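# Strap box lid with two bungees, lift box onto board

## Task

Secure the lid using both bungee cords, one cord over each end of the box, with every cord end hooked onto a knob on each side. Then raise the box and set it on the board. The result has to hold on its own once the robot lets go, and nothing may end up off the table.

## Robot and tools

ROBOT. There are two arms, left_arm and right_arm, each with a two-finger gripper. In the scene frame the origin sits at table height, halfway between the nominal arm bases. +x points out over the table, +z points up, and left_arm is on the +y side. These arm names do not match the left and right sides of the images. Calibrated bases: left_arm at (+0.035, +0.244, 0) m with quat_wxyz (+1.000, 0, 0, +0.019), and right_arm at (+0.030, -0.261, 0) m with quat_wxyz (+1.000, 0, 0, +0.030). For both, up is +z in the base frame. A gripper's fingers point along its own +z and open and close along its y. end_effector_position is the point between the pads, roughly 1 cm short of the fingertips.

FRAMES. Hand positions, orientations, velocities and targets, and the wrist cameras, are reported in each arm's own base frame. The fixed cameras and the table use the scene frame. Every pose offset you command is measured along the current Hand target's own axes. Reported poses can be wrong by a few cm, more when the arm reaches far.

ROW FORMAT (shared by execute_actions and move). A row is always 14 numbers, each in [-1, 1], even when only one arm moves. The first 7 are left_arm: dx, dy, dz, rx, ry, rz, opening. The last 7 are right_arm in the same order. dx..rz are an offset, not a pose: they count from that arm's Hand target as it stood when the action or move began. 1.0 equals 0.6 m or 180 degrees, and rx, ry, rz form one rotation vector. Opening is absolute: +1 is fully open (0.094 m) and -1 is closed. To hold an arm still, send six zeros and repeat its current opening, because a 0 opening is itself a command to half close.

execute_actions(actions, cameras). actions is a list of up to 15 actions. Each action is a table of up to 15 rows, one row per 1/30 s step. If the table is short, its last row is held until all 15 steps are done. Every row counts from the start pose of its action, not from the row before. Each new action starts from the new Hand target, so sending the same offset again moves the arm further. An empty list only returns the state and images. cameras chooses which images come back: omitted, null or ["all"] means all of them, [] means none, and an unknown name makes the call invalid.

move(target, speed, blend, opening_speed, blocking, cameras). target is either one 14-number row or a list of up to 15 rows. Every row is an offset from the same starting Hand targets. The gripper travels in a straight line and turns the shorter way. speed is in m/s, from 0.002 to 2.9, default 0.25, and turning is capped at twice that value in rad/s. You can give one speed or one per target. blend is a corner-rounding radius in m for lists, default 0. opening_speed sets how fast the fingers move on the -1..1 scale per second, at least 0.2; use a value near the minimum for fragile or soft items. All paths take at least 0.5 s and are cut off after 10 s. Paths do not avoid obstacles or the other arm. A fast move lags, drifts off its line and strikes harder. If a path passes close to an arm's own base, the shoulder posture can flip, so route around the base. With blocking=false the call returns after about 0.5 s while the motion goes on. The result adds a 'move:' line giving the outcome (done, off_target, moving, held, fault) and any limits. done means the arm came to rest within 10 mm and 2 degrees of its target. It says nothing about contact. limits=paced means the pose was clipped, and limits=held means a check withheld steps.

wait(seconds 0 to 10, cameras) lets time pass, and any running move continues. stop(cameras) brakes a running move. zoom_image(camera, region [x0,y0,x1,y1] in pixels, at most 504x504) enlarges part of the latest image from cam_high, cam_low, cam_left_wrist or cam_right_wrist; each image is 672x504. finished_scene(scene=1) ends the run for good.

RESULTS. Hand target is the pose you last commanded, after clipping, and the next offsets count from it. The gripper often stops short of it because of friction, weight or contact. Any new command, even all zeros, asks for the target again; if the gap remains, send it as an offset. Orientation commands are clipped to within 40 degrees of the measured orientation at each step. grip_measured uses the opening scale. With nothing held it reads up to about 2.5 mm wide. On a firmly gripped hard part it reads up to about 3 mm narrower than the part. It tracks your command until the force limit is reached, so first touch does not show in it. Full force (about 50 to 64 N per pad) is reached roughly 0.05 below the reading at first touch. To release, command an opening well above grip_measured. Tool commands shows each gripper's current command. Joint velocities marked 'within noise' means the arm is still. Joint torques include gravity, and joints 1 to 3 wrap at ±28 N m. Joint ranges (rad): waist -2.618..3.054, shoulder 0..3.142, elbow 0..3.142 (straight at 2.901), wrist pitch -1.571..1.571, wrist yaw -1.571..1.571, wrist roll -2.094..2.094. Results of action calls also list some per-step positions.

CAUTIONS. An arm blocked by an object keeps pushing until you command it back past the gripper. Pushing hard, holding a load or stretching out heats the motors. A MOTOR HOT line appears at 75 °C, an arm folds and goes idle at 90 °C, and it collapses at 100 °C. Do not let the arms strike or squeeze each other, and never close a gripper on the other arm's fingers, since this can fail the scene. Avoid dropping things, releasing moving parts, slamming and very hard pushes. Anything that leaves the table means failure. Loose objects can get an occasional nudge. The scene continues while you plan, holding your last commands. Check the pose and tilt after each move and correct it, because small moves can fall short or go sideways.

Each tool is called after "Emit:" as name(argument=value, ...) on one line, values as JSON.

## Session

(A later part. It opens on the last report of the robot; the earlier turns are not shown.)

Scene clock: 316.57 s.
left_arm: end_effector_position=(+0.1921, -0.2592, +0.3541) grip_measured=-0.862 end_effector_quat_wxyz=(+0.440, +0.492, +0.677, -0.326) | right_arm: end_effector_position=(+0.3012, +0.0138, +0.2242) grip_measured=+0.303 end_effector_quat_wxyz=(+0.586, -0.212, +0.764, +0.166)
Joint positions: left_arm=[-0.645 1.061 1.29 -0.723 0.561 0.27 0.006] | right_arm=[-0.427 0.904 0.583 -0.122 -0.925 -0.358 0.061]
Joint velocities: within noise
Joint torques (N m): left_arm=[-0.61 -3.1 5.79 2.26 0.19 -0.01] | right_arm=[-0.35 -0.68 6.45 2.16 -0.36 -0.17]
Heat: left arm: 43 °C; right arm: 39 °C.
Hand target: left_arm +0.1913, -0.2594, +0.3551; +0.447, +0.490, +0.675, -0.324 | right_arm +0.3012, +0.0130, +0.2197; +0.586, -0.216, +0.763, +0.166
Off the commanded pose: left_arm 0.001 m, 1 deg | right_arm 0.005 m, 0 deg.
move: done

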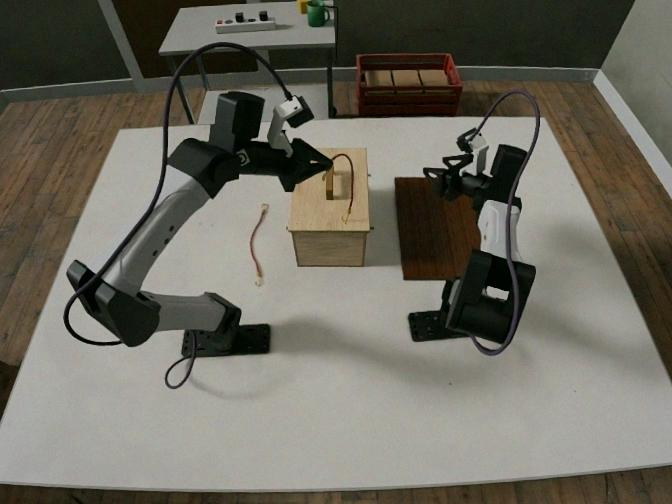

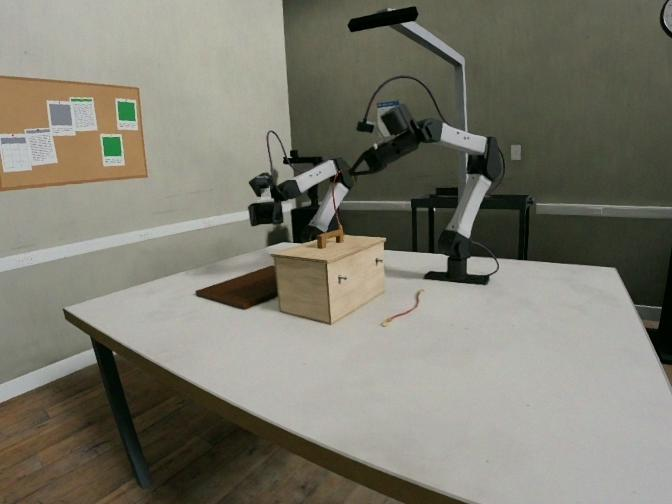

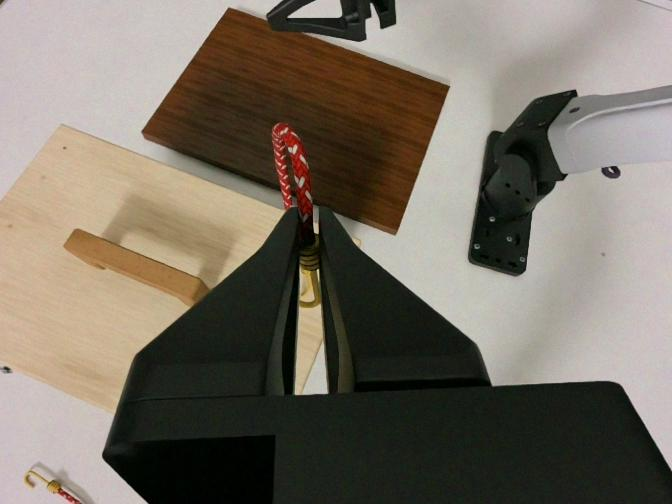

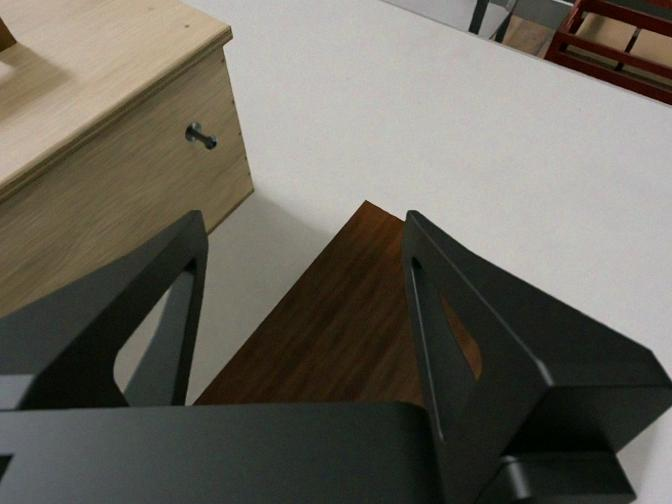

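Emit:
move(target=[[0.1252, 0.0453, -0.0598, 0, 0, 0, -0.95, 0, 0, 0, 0, 0, 0, 0.3], [0.2605, 0.0877, -0.1012, 0, 0, 0, -0.95, 0, 0, 0, 0, 0, 0, 0.3]], speed=0.1)

Emit:
zoom_image(camera="cam_high", region=[230, 130, 390, 250])

Scene clock: 322.93 s.
left_arm: end_effector_position=(+0.2048, -0.1319, +0.2320) grip_measured=-0.862 end_effector_quat_wxyz=(+0.441, +0.488, +0.681, -0.321) | right_arm: end_effector_position=(+0.3012, +0.0138, +0.2242) grip_measured=+0.303 end_effector_quat_wxyz=(+0.586, -0.212, +0.764, +0.166)
Joint positions: left_arm=[0.111 0.989 0.886 -1.029 1.107 1.08 0.006] | right_arm=[-0.427 0.904 0.583 -0.122 -0.925 -0.358 0.061]
Joint velocities: within noise
Joint torques (N m): left_arm=[0.53 -0.96 7.16 0.98 0.94 0.24] | right_arm=[-0.34 -0.68 6.45 2.16 -0.36 -0.17]
Heat: left arm: 41 °C; right arm: 39 °C.
Hand target: left_arm +0.2051, -0.1320, +0.2348; +0.447, +0.490, +0.675, -0.325 | right_arm +0.3012, +0.0130, +0.2197; +0.586, -0.216, +0.763, +0.167
Off the commanded pose: left_arm 0.003 m, 1 deg | right_arm 0.005 m, 0 deg.
move: done

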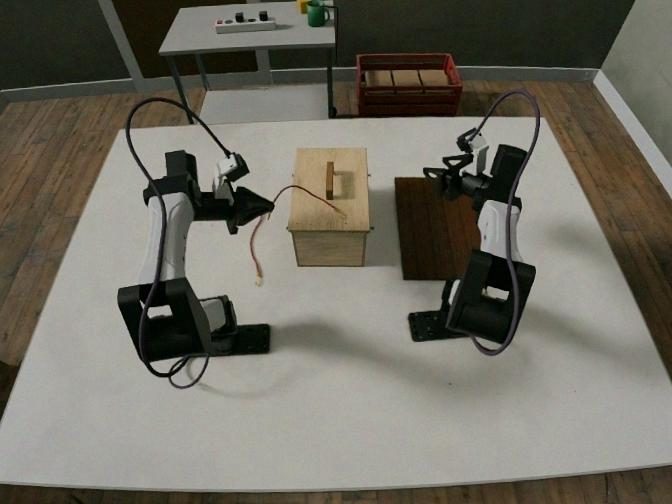

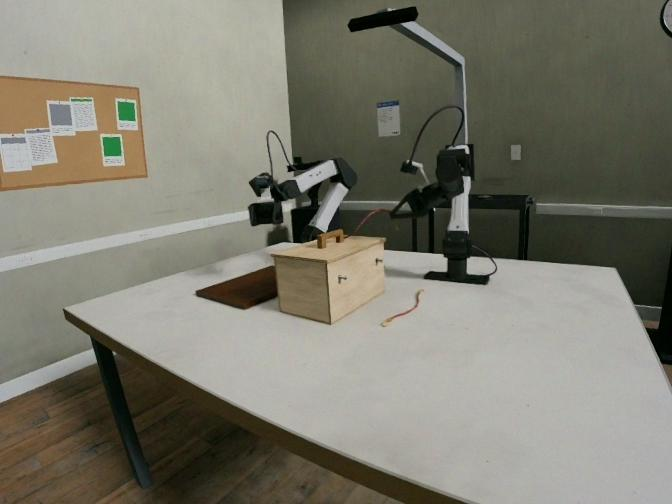

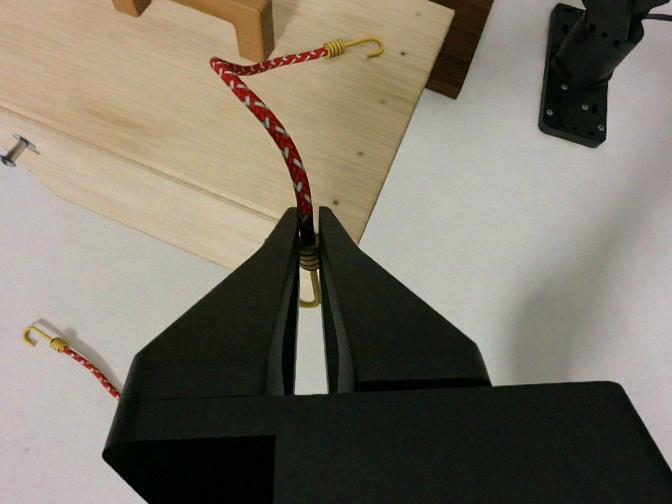

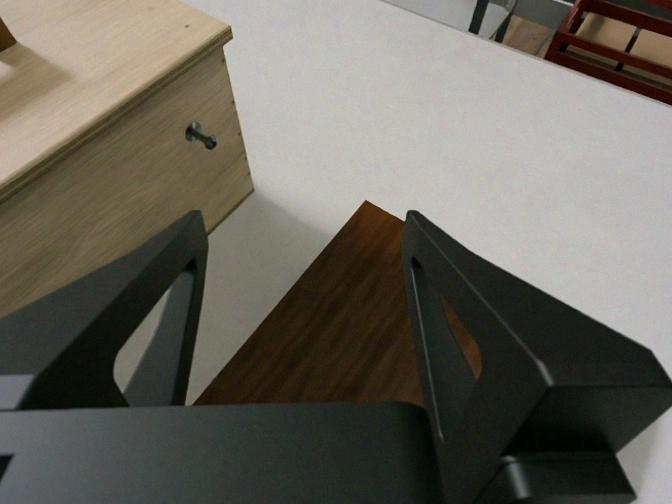

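Scaled by 3.150.

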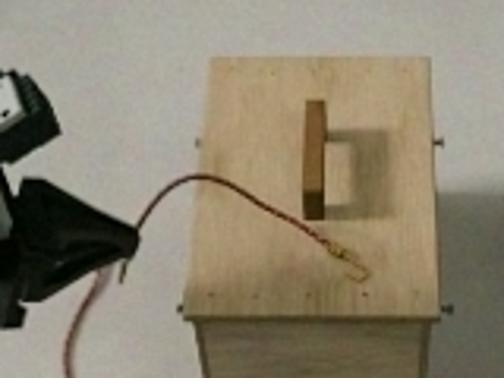

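Emit:
move(target=[[-0.1355, -0.042, 0.0413, 0, 0, 0, -0.95, 0, 0, 0, 0, 0, 0, 0.3], [-0.2922, -0.1278, 0.1332, 0, 0, 0, -0.95, 0, 0, 0, 0, 0, 0, 0.3]], speed=0.1, blend=[0.02, 0], cameras=["cam_high", "cam_left_wrist"])

Emit:
zoom_image(camera="cam_high", region=[270, 130, 390, 250])

Scene clock: 335.73 s.
left_arm: end_effector_position=(+0.1745, -0.2882, +0.3490) grip_measured=-0.862 end_effector_quat_wxyz=(+0.430, +0.494, +0.683, -0.323) | right_arm: end_effector_position=(+0.3012, +0.0138, +0.2242) grip_measured=+0.303 end_effector_quat_wxyz=(+0.586, -0.212, +0.764, +0.166)
Joint positions: left_arm=[-0.826 1.082 1.288 -0.682 0.4 0.18 0.006] | right_arm=[-0.427 0.904 0.583 -0.122 -0.925 -0.358 0.061]
Joint velocities: within noise
Joint torques (N m): left_arm=[-0.59 -1.94 9.99 2.2 0.15 -0.02] | right_arm=[-0.34 -0.68 6.46 2.16 -0.36 -0.17]
Heat: left arm: 40 °C; right arm: 39 °C.
Hand target: left_arm +0.1761, -0.2907, +0.3649; +0.446, +0.490, +0.675, -0.325 | right_arm +0.3012, +0.0130, +0.2197; +0.586, -0.216, +0.763, +0.167
Off the commanded pose: left_arm 0.016 m, 2 deg | right_arm 0.005 m, 0 deg.
move: off_target (left_arm)
Images, in order (width x height): cam_high 672x504, cam_left_wrist 672x504.

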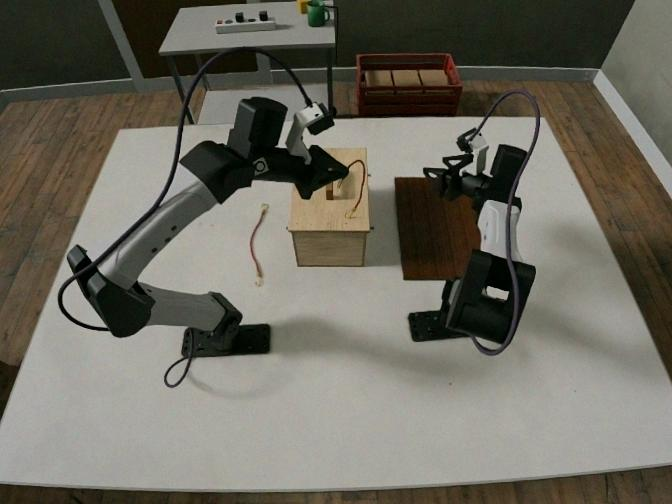

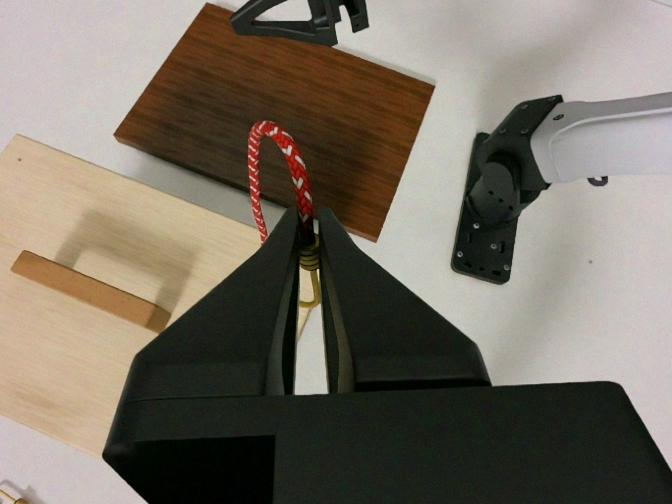

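Scaled by 4.200.

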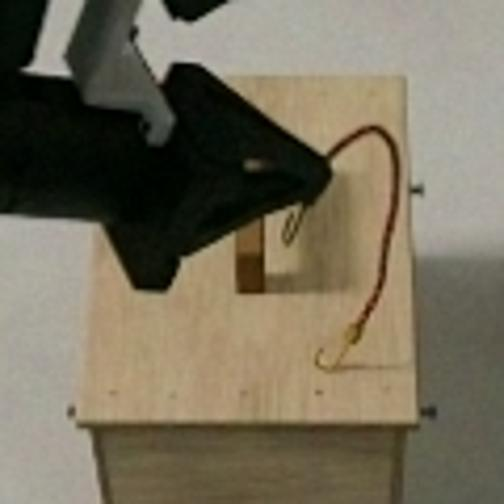

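Emit:
move(target=[-0.0844, 0, -0.0358, 0, 0, 0, -0.95, 0, 0, 0, 0, 0, 0, 0.3], speed=0.12, cameras=["cam_high"])

Emit:
wait(seconds=1.0, cameras=["cam_high", "cam_low"])

Emit:
zoom_image(camera="cam_high", region=[270, 130, 390, 250])

Scene clock: 340.13 s.
left_arm: end_effector_position=(+0.1768, -0.2904, +0.4091) grip_measured=-0.862 end_effector_quat_wxyz=(+0.437, +0.493, +0.680, -0.324) | right_arm: end_effector_position=(+0.3012, +0.0138, +0.2242) grip_measured=+0.303 end_effector_quat_wxyz=(+0.586, -0.212, +0.764, +0.166)
Joint positions: left_arm=[-0.826 1.2 1.61 -0.87 0.399 0.179 0.006] | right_arm=[-0.427 0.904 0.583 -0.122 -0.925 -0.358 0.061]
Joint velocities: within noise
Joint torques (N m): left_arm=[-0.61 -2.36 9.02 2.02 0.13 -0.01] | right_arm=[-0.35 -0.68 6.45 2.16 -0.36 -0.17]
Heat: left arm: 40 °C; right arm: 39 °C.
Hand target: left_arm +0.1761, -0.2908, +0.4200; +0.447, +0.490, +0.675, -0.325 | right_arm +0.3012, +0.0130, +0.2197; +0.586, -0.216, +0.763, +0.167
Off the commanded pose: left_arm 0.011 m, 1 deg | right_arm 0.005 m, 0 deg.
move: off_target (left_arm)
Images, in order (width x height): cam_high 672x504.

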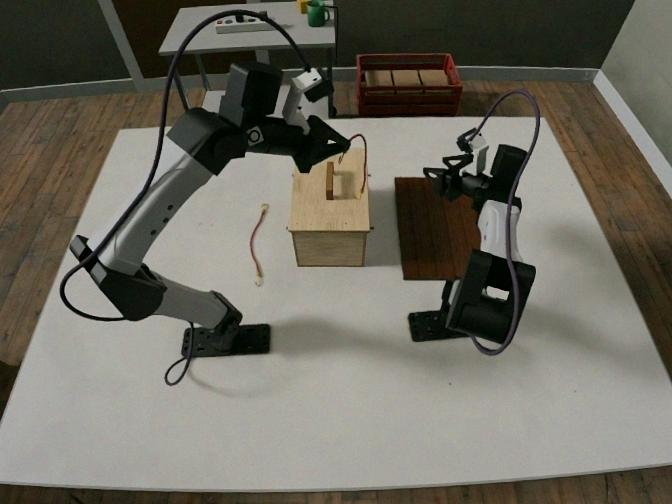

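Scene clock: 341.13 s.
left_arm: end_effector_position=(+0.1769, -0.2903, +0.4089) grip_measured=-0.862 end_effector_quat_wxyz=(+0.436, +0.493, +0.680, -0.324) | right_arm: end_effector_position=(+0.3012, +0.0138, +0.2242) grip_measured=+0.303 end_effector_quat_wxyz=(+0.586, -0.212, +0.764, +0.166)
Joint positions: left_arm=[-0.826 1.2 1.61 -0.871 0.398 0.179 0.006] | right_arm=[-0.427 0.904 0.583 -0.122 -0.925 -0.358 0.061]
Joint velocities: within noise
Joint torques (N m): left_arm=[-0.61 -2.37 9.03 2.08 0.13 -0.02] | right_arm=[-0.35 -0.68 6.43 2.16 -0.36 -0.16]
Heat: left arm: 40 °C; right arm: 39 °C.
Hand target: left_arm +0.1761, -0.2907, +0.4199; +0.447, +0.490, +0.675, -0.325 | right_arm +0.3012, +0.0130, +0.2197; +0.586, -0.216, +0.763, +0.167
Tool commands: left_gripper/opening=-0.95 right_gripper/opening=+0.3
Off the commanded pose: left_arm 0.011 m, 1 deg | right_arm 0.005 m, 0 deg.
wait: 1.00 s; at rest by 0.17 s
Images, in order (width x height): cam_high 672x504, cam_low 672x504.

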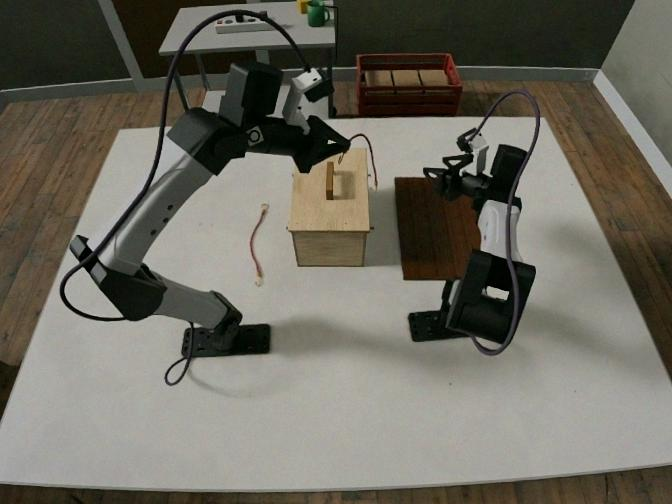

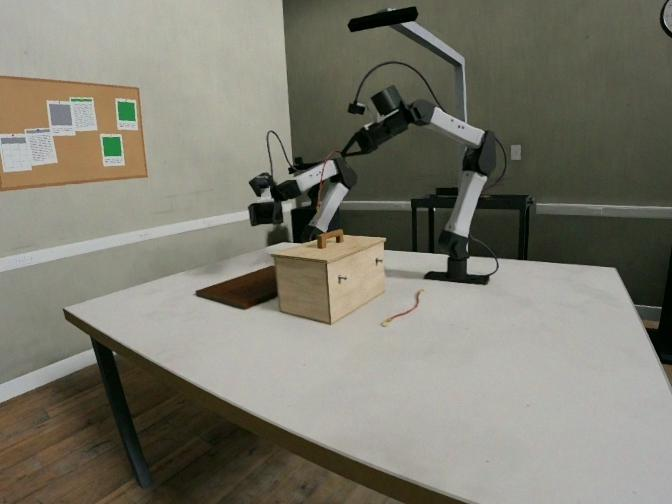

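Scaled by 4.200.

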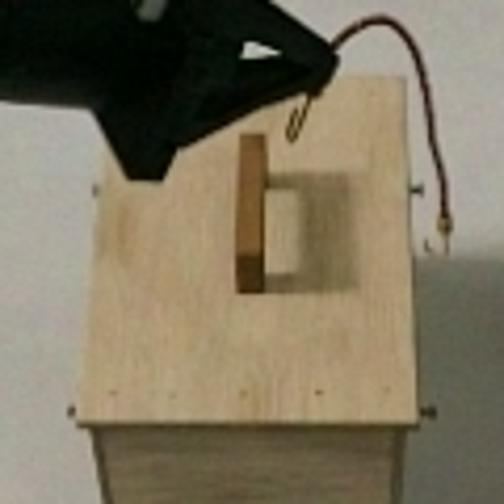

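Emit:
wait(seconds=2.0, cameras=["cam_high"])

Emit:
zoom_image(camera="cam_high", region=[270, 130, 390, 250])

Scene clock: 343.93 s.
left_arm: end_effector_position=(+0.1768, -0.2902, +0.4088) grip_measured=-0.862 end_effector_quat_wxyz=(+0.436, +0.493, +0.680, -0.324) | right_arm: end_effector_position=(+0.3012, +0.0138, +0.2242) grip_measured=+0.303 end_effector_quat_wxyz=(+0.586, -0.212, +0.764, +0.166)
Joint positions: left_arm=[-0.826 1.2 1.61 -0.871 0.398 0.179 0.006] | right_arm=[-0.427 0.904 0.583 -0.122 -0.925 -0.358 0.061]
Joint velocities: within noise
Joint torques (N m): left_arm=[-0.62 -2.35 9.02 2.07 0.14 -0.01] | right_arm=[-0.35 -0.68 6.45 2.16 -0.36 -0.17]
Heat: left arm: 40 °C; right arm: 39 °C.
Hand target: left_arm +0.1761, -0.2907, +0.4199; +0.446, +0.490, +0.675, -0.325 | right_arm +0.3012, +0.0130, +0.2197; +0.586, -0.216, +0.763, +0.167
Tool commands: left_gripper/opening=-0.95 right_gripper/opening=+0.3
Off the commanded pose: left_arm 0.011 m, 1 deg | right_arm 0.005 m, 0 deg.
wait: 2.00 s; at rest from the start
Images, in order (width x height): cam_high 672x504.

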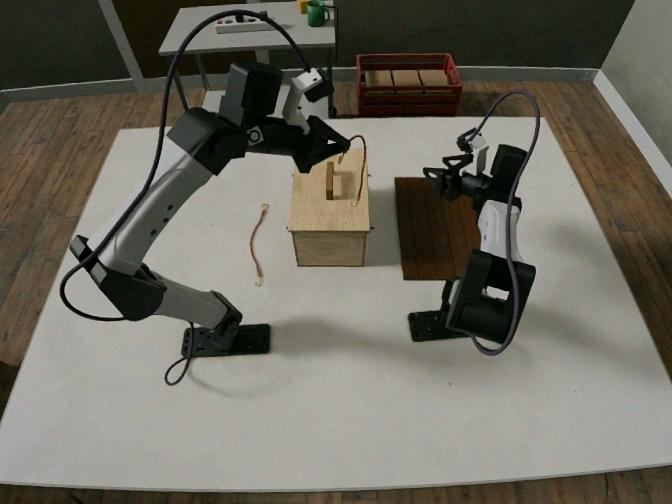

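Scaled by 4.200.

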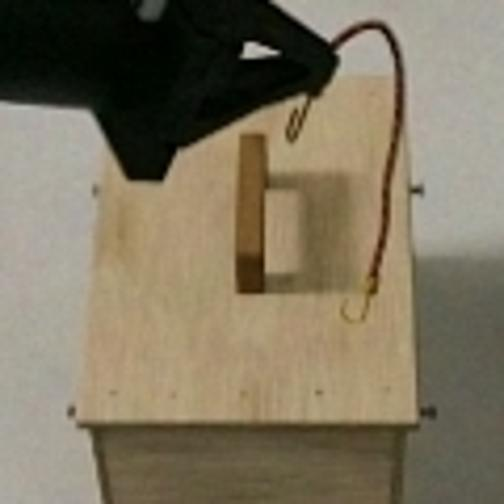

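Emit:
wait(seconds=4.0, cameras=["cam_high"])

Emit:
zoom_image(camera="cam_high", region=[270, 130, 390, 250])

Scene clock: 348.67 s.
left_arm: end_effector_position=(+0.1768, -0.2902, +0.4088) grip_measured=-0.862 end_effector_quat_wxyz=(+0.436, +0.493, +0.680, -0.324) | right_arm: end_effector_position=(+0.3012, +0.0138, +0.2242) grip_measured=+0.303 end_effector_quat_wxyz=(+0.586, -0.212, +0.764, +0.166)
Joint positions: left_arm=[-0.826 1.2 1.61 -0.871 0.398 0.179 0.006] | right_arm=[-0.427 0.904 0.583 -0.122 -0.925 -0.358 0.061]
Joint velocities: within noise
Joint torques (N m): left_arm=[-0.61 -2.35 9.05 2.07 0.14 -0.01] | right_arm=[-0.35 -0.66 6.43 2.16 -0.36 -0.17]
Heat: left arm: 40 °C; right arm: 39 °C.
Hand target: left_arm +0.1761, -0.2907, +0.4199; +0.446, +0.490, +0.675, -0.325 | right_arm +0.3012, +0.0130, +0.2197; +0.586, -0.216, +0.763, +0.166
Tool commands: left_gripper/opening=-0.95 right_gripper/opening=+0.3
Off the commanded pose: left_arm 0.011 m, 1 deg | right_arm 0.005 m, 0 deg.
wait: 4.00 s; at rest from the start
Images, in order (width x height): cam_high 672x504.

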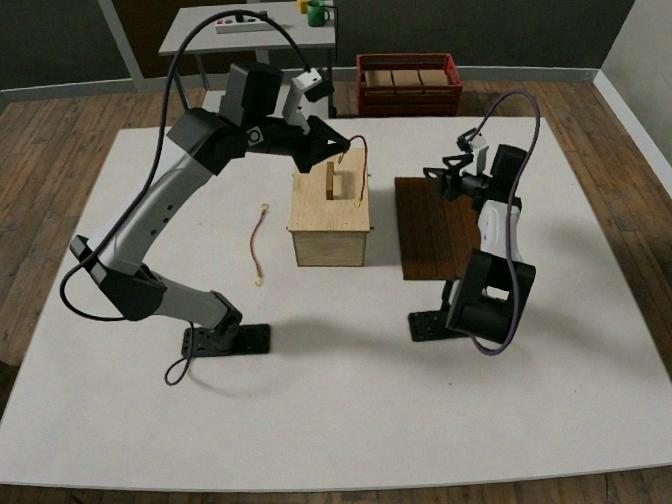

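Scaled by 4.200.

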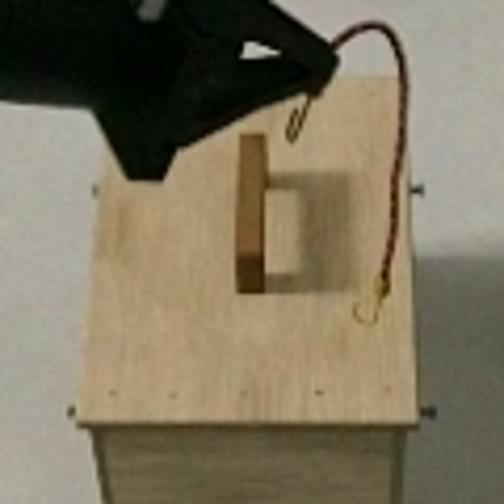

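Emit:
move(target=[[0.069, 0, 0.0293, 0, 0, 0, -0.95, 0, 0, 0, 0, 0, 0, 0.3], [0.2103, 0.0465, -0.0267, 0, 0, 0, -0.95, 0, 0, 0, 0, 0, 0, 0.3], [0.3457, 0.0887, -0.0683, 0, 0, 0, -0.95, 0, 0, 0, 0, 0, 0, 0.3]], speed=0.1, blend=[0.01, 0.02, 0], cameras=["cam_high", "cam_left_wrist"])

Emit:
zoom_image(camera="cam_high", region=[250, 130, 390, 250])

Scene clock: 353.77 s.
left_arm: end_effector_position=(+0.1907, -0.1613, +0.2460) grip_measured=-0.862 end_effector_quat_wxyz=(+0.447, +0.488, +0.679, -0.320) | right_arm: end_effector_position=(+0.3012, +0.0138, +0.2242) grip_measured=+0.303 end_effector_quat_wxyz=(+0.586, -0.212, +0.764, +0.166)
Joint positions: left_arm=[-0.084 0.845 0.835 -0.815 1 0.74 0.006] | right_arm=[-0.427 0.904 0.583 -0.122 -0.925 -0.358 0.061]
Joint velocities: within noise
Joint torques (N m): left_arm=[0.55 -0.24 6.64 1.44 0.71 0.22] | right_arm=[-0.34 -0.66 6.43 2.16 -0.36 -0.17]
Heat: left arm: 40 °C; right arm: 39 °C.
Hand target: left_arm +0.1900, -0.1613, +0.2449; +0.447, +0.490, +0.675, -0.325 | right_arm +0.3012, +0.0130, +0.2197; +0.586, -0.216, +0.763, +0.166
Off the commanded pose: left_arm 0.001 m, 1 deg | right_arm 0.005 m, 0 deg.
move: done
Images, in order (width x height): cam_high 672x504, cam_left_wrist 672x504.

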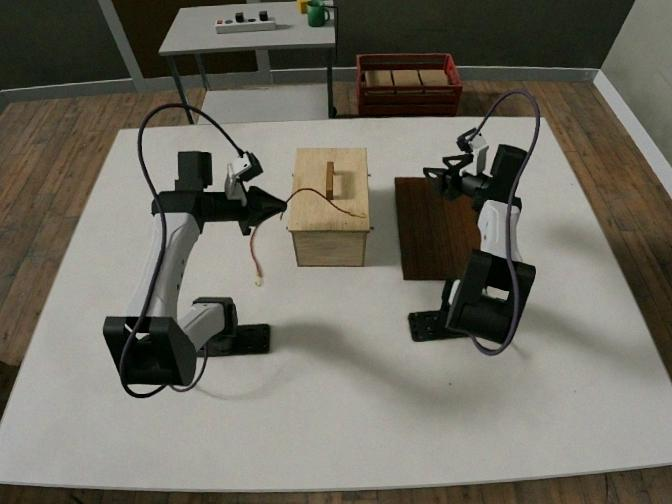

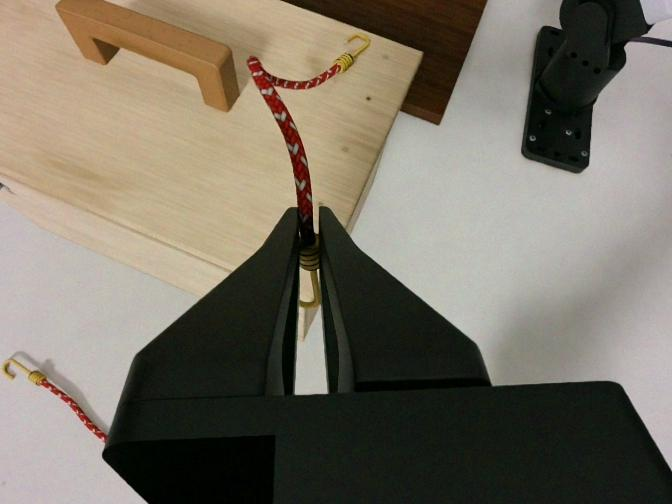

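Scaled by 3.600.

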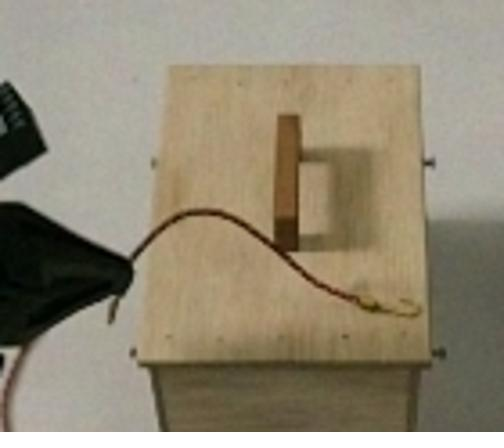

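Emit:
move(target=[0.1187, 0.0485, -0.046, 0, 0, 0, -0.95, -0.0392, 0.3018, 0.1118, -0.1373, 0.3127, -0.2208, 0.0], speed=0.2)

Emit:
zoom_image(camera="cam_right_wrist", region=[200, 60, 460, 260])

Scene clock: 370.90 s.
left_arm: end_effector_position=(+0.2018, -0.1012, +0.1898) grip_measured=-0.862 end_effector_quat_wxyz=(+0.440, +0.494, +0.679, -0.318) | right_arm: end_effector_position=(+0.2631, +0.2016, +0.2211) grip_measured=+0.003 end_effector_quat_wxyz=(+0.127, -0.616, +0.778, +0.002)
Joint positions: left_arm=[0.302 1.124 0.816 -1.229 1.147 1.537 0.006] | right_arm=[0.649 1.611 1.701 -1.405 -0.01 -0.69 0.047]
Joint velocities: within noise
Joint torques (N m): left_arm=[0.57 -1.46 5.61 0.24 1.01 0.21] | right_arm=[0.61 -5.3 9.31 0.9 -0.02 0.01]
Heat: left arm: 39 °C; right arm: 39 °C.
Hand target: left_arm +0.2012, -0.1018, +0.1901; +0.447, +0.490, +0.675, -0.325 | right_arm +0.2667, +0.2044, +0.2255; +0.131, -0.614, +0.778, -0.001
Off the commanded pose: left_arm 0.001 m, 1 deg | right_arm 0.006 m, 1 deg.
move: done

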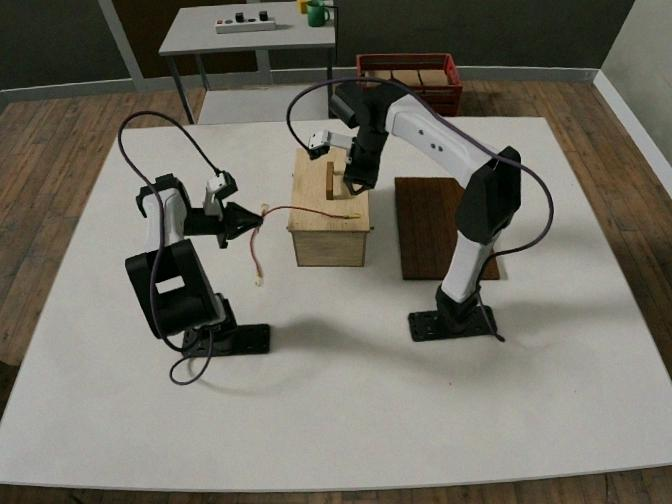

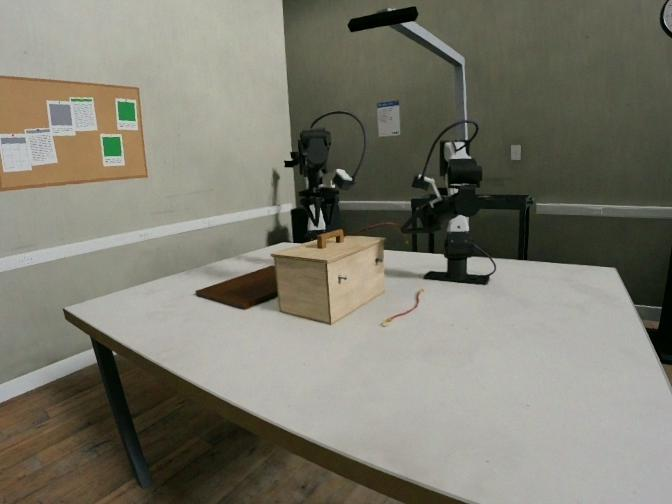

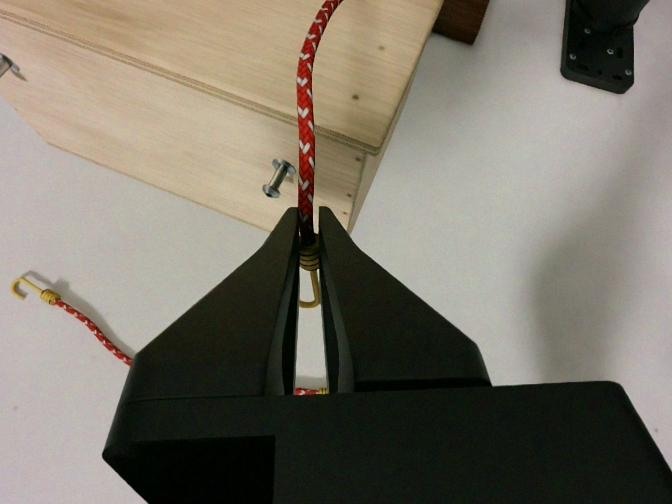

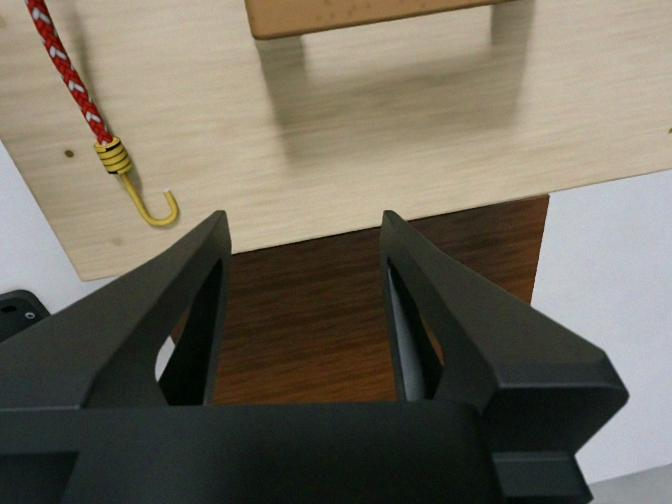

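Scaled by 1.938.

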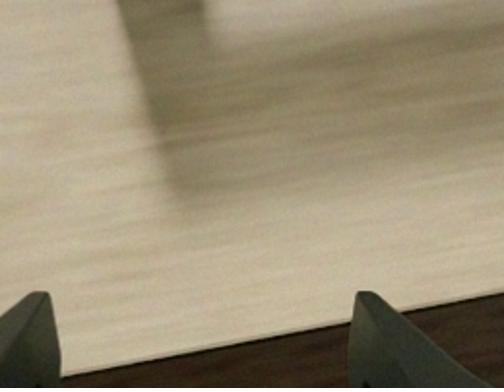

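Emit:
move(target=[0, 0, 0, 0, 0, 0, -0.95, -0.0177, 0.1072, 0.022, -0.0286, 0.0108, -0.1185, 0.0], speed=0.12)

Scene clock: 393.50 s.
left_arm: end_effector_position=(+0.2017, -0.1013, +0.1899) grip_measured=-0.862 end_effector_quat_wxyz=(+0.440, +0.494, +0.679, -0.318) | right_arm: end_effector_position=(+0.2143, +0.2358, +0.2053) grip_measured=+0.003 end_effector_quat_wxyz=(-0.093, +0.747, -0.659, -0.002)
Joint positions: left_arm=[0.302 1.124 0.816 -1.23 1.148 1.539 0.006] | right_arm=[0.829 1.611 1.651 -1.424 -0.008 -0.867 0.047]
Joint velocities: within noise
Joint torques (N m): left_arm=[0.54 -1.48 5.61 0.25 1.01 0.26] | right_arm=[0.68 -7.87 5.3 0.74 -0.04 -0.13]
Heat: left arm: 39 °C; right arm: 41 °C.
Hand target: left_arm +0.2012, -0.1018, +0.1902; +0.447, +0.490, +0.675, -0.325 | right_arm +0.2103, +0.2323, +0.2043; -0.088, +0.753, -0.652, +0.001
Off the commanded pose: left_arm 0.001 m, 1 deg | right_arm 0.005 m, 1 deg.
move: done

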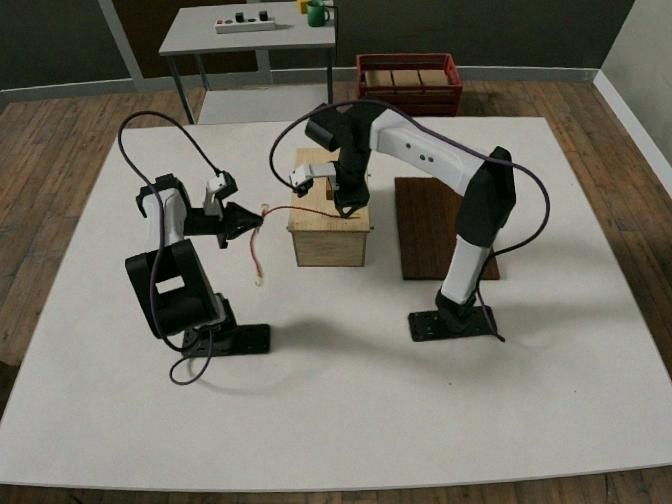

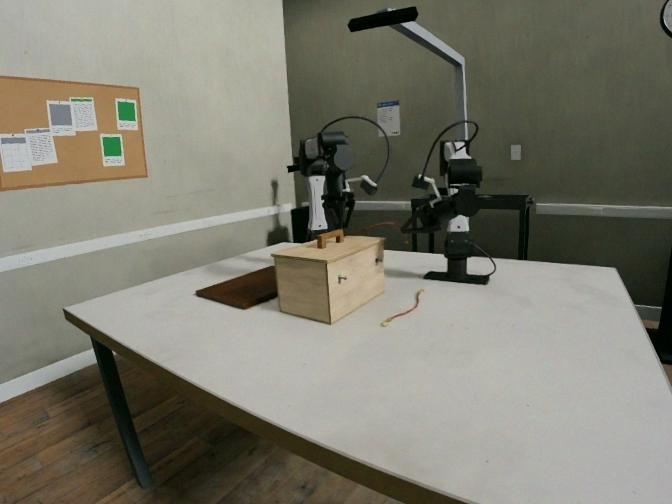

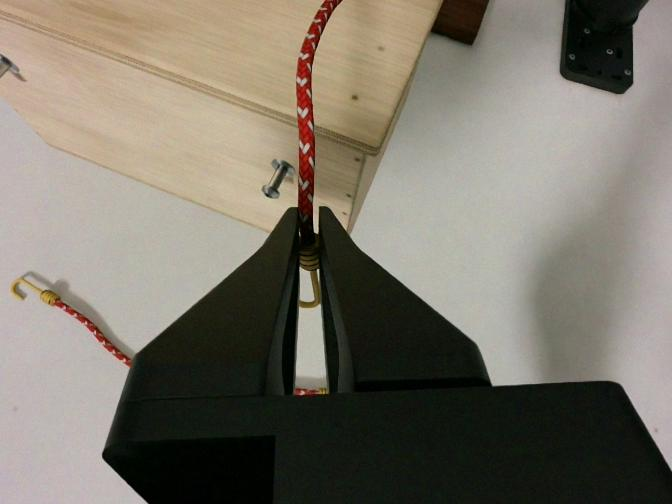

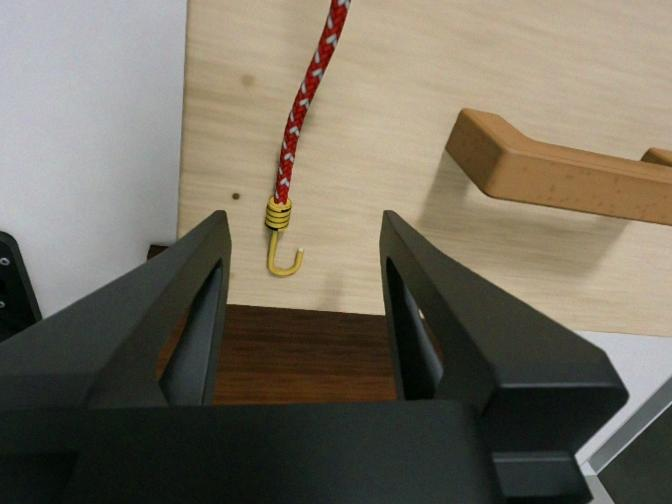

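Emit:
move(target=[0, 0, 0, 0, 0, 0, -0.95, 0.02, 0.0105, 0.0373, -0.0213, 0.0178, 0, 0.0], speed=0.08, cameras=["cam_right_wrist"])

Scene clock: 398.20 s.
left_arm: end_effector_position=(+0.2017, -0.1013, +0.1899) grip_measured=-0.862 end_effector_quat_wxyz=(+0.440, +0.494, +0.679, -0.318) | right_arm: end_effector_position=(+0.2080, +0.2268, +0.1893) grip_measured=+0.003 end_effector_quat_wxyz=(-0.063, +0.753, -0.655, -0.002)
Joint positions: left_arm=[0.302 1.124 0.816 -1.23 1.148 1.539 0.006] | right_arm=[0.824 1.611 1.595 -1.427 -0.008 -0.884 0.047]
Joint velocities: within noise
Joint torques (N m): left_arm=[0.55 -1.48 5.63 0.25 1.01 0.25] | right_arm=[-0.35 -4.92 5.31 0.62 -0.06 -0.17]
Heat: left arm: 39 °C; right arm: 40 °C.
Hand target: left_arm +0.2012, -0.1018, +0.1902; +0.447, +0.490, +0.675, -0.325 | right_arm +0.2084, +0.2227, +0.1801; -0.044, +0.755, -0.654, +0.000
Off the commanded pose: left_arm 0.001 m, 1 deg | right_arm 0.010 m, 2 deg.
move: done
Images, in order (width x height): cam_right_wrist 672x504.

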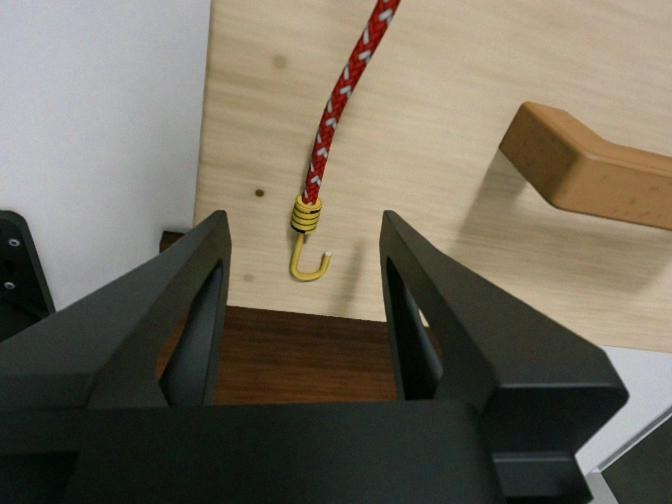

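Emit:
move(target=[0, 0, 0, 0, 0, 0, -0.95, 0.0075, -0.0025, 0.0267, 0, 0, 0, 0.0], speed=0.06, cameras=["cam_right_wrist"])

Scene clock: 403.43 s.
left_arm: end_effector_position=(+0.2017, -0.1013, +0.1899) grip_measured=-0.862 end_effector_quat_wxyz=(+0.440, +0.494, +0.679, -0.318) | right_arm: end_effector_position=(+0.2065, +0.2210, +0.1776) grip_measured=+0.003 end_effector_quat_wxyz=(-0.051, +0.753, -0.656, -0.005)
Joint positions: left_arm=[0.302 1.124 0.816 -1.23 1.148 1.539 0.006] | right_arm=[0.811 1.606 1.545 -1.408 -0.015 -0.897 0.047]
Joint velocities: within noise
Joint torques (N m): left_arm=[0.55 -1.48 5.61 0.25 1 0.24] | right_arm=[-0.43 -5.39 3.04 1 0.01 -0.25]
Heat: left arm: 39 °C; right arm: 40 °C.
Hand target: left_arm +0.2012, -0.1018, +0.1902; +0.447, +0.490, +0.675, -0.325 | right_arm +0.2114, +0.2195, +0.1640; -0.044, +0.755, -0.654, +0.000
Off the commanded pose: left_arm 0.001 m, 1 deg | right_arm 0.015 m, 1 deg.
move: off_target (right_arm)
Images, in order (width x height): cam_right_wrist 672x504.

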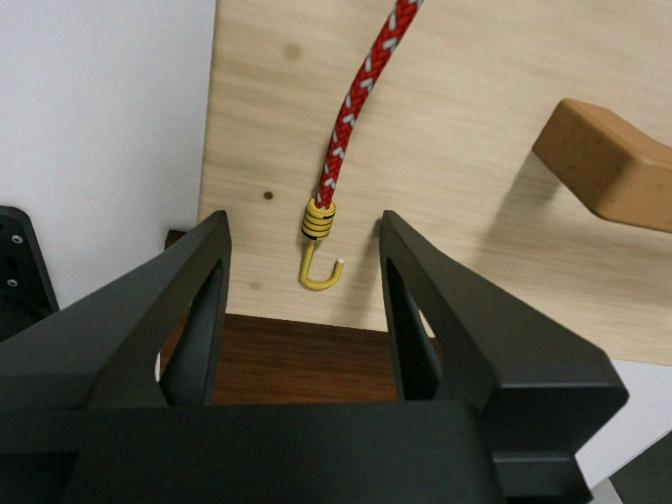

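Emit:
zoom_image(camera="cam_right_wrist", region=[200, 180, 440, 320])

Emit:
zoom_image(camera="cam_high", region=[280, 150, 400, 250])

Scaled by 2.100.

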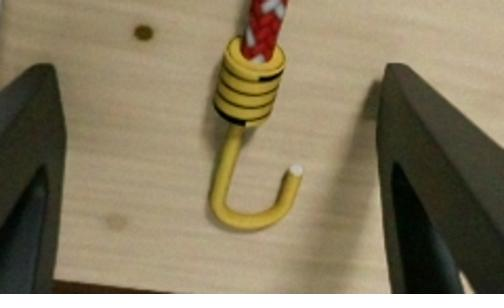

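This scene's latest camera images include none from cam_high. They are from: cam_right_wrist. cam_high's image comes with the result of a call that names it in "cameras".

Emit:
move(target=[0, 0, 0, 0, 0, 0, -0.95, -0.0305, -0.0045, -0.0248, 0, 0, 0, 0.0], speed=0.06, cameras=["cam_right_wrist", "cam_high"])

Emit:
zoom_image(camera="cam_right_wrist", region=[200, 180, 440, 320])

Scene clock: 413.00 s.
left_arm: end_effector_position=(+0.2017, -0.1013, +0.1899) grip_measured=-0.862 end_effector_quat_wxyz=(+0.440, +0.494, +0.679, -0.318) | right_arm: end_effector_position=(+0.2076, +0.2321, +0.1787) grip_measured=+0.003 end_effector_quat_wxyz=(-0.043, +0.757, -0.652, -0.003)
Joint positions: left_arm=[0.302 1.124 0.816 -1.23 1.148 1.539 0.006] | right_arm=[0.837 1.656 1.604 -1.432 -0.008 -0.883 0.047]
Joint velocities: within noise
Joint torques (N m): left_arm=[0.55 -1.48 5.63 0.24 1 0.24] | right_arm=[0.81 -5.19 8.76 0.54 -0.04 0.1]
Heat: left arm: 39 °C; right arm: 39 °C.
Hand target: left_arm +0.2012, -0.1018, +0.1902; +0.447, +0.490, +0.675, -0.325 | right_arm +0.2106, +0.2369, +0.1801; -0.044, +0.755, -0.654, +0.000
Off the commanded pose: left_arm 0.001 m, 1 deg | right_arm 0.006 m, 1 deg.
move: done
Images, in order (width x height): cam_high 672x504, cam_right_wrist 672x504.

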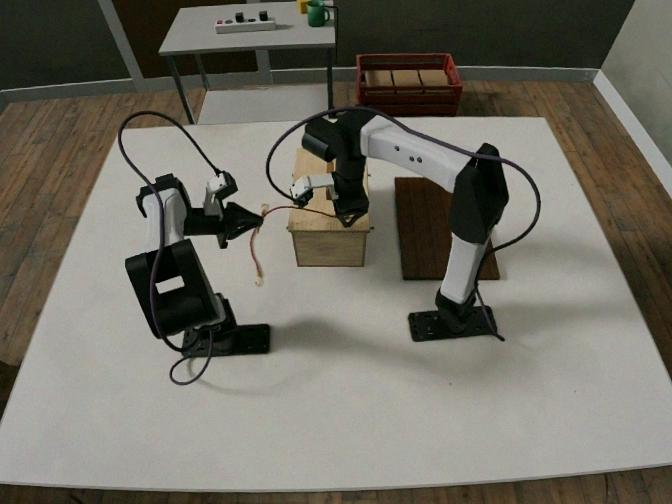

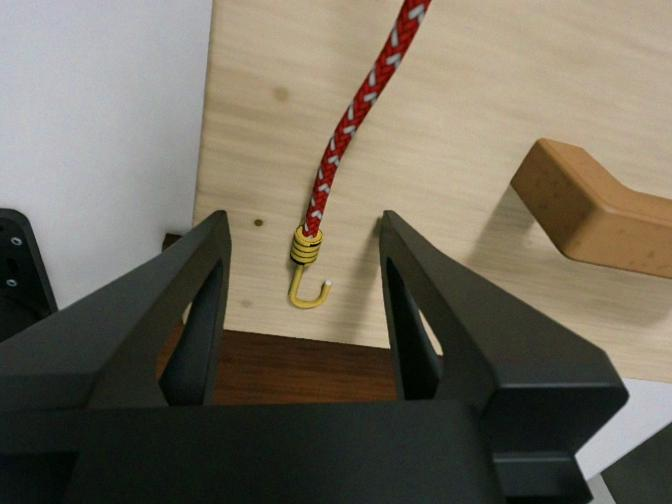

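Scaled by 2.100.

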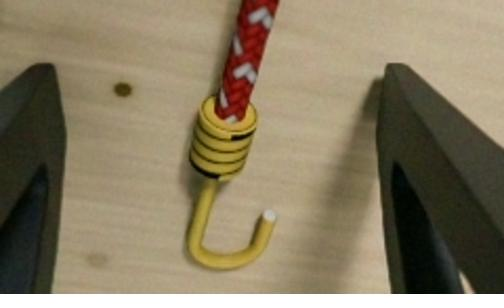

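Emit:
move(target=[0, 0, 0, 0, 0, 0, -0.95, 0, 0, 0.004, 0, 0, 0, -0.95], speed=0.05, opening_speed=1.0, cameras=["cam_right_wrist", "cam_high"])

Emit:
zoom_image(camera="cam_right_wrist", region=[240, 180, 400, 320])

Scene clock: 415.53 s.
left_arm: end_effector_position=(+0.2017, -0.1013, +0.1899) grip_measured=-0.862 end_effector_quat_wxyz=(+0.440, +0.494, +0.679, -0.318) | right_arm: end_effector_position=(+0.2076, +0.2321, +0.1787) grip_measured=-0.854 end_effector_quat_wxyz=(-0.043, +0.757, -0.652, -0.003)
Joint positions: left_arm=[0.302 1.124 0.816 -1.23 1.148 1.539 0.006] | right_arm=[0.837 1.656 1.604 -1.432 -0.008 -0.881 0.007]
Joint velocities: within noise
Joint torques (N m): left_arm=[0.54 -1.5 5.64 0.25 1 0.24] | right_arm=[0.81 -5.26 7.84 0.66 -0.04 0.06]
Heat: left arm: 39 °C; right arm: 39 °C.
Hand target: left_arm +0.2012, -0.1018, +0.1902; +0.447, +0.490, +0.675, -0.325 | right_arm +0.2108, +0.2372, +0.1777; -0.045, +0.755, -0.654, +0.000
Off the commanded pose: left_arm 0.001 m, 1 deg | right_arm 0.006 m, 0 deg.
move: done
Images, in order (width x height): cam_high 672x504, cam_right_wrist 672x504.

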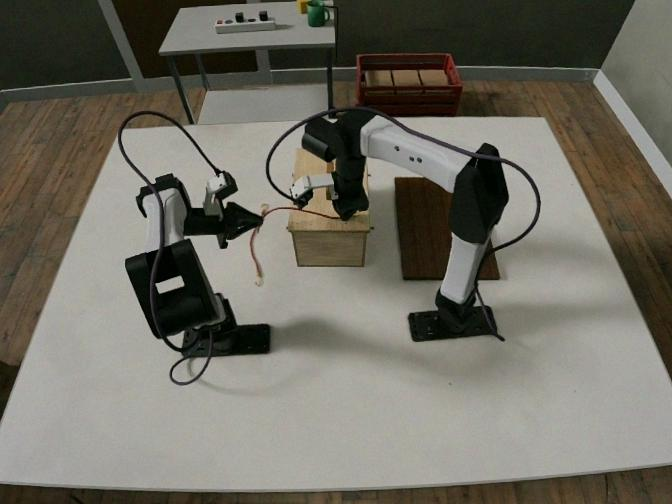

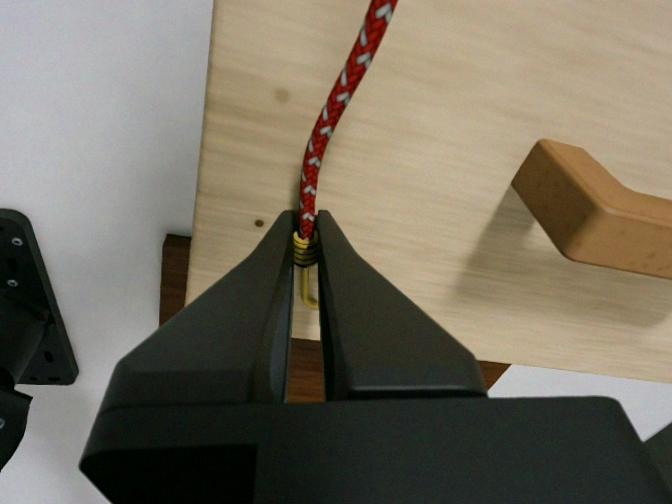

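Scaled by 3.150.

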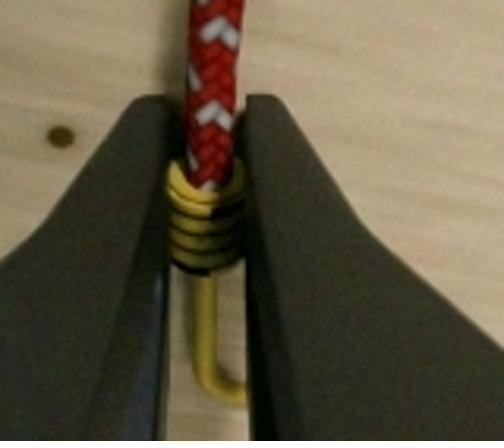

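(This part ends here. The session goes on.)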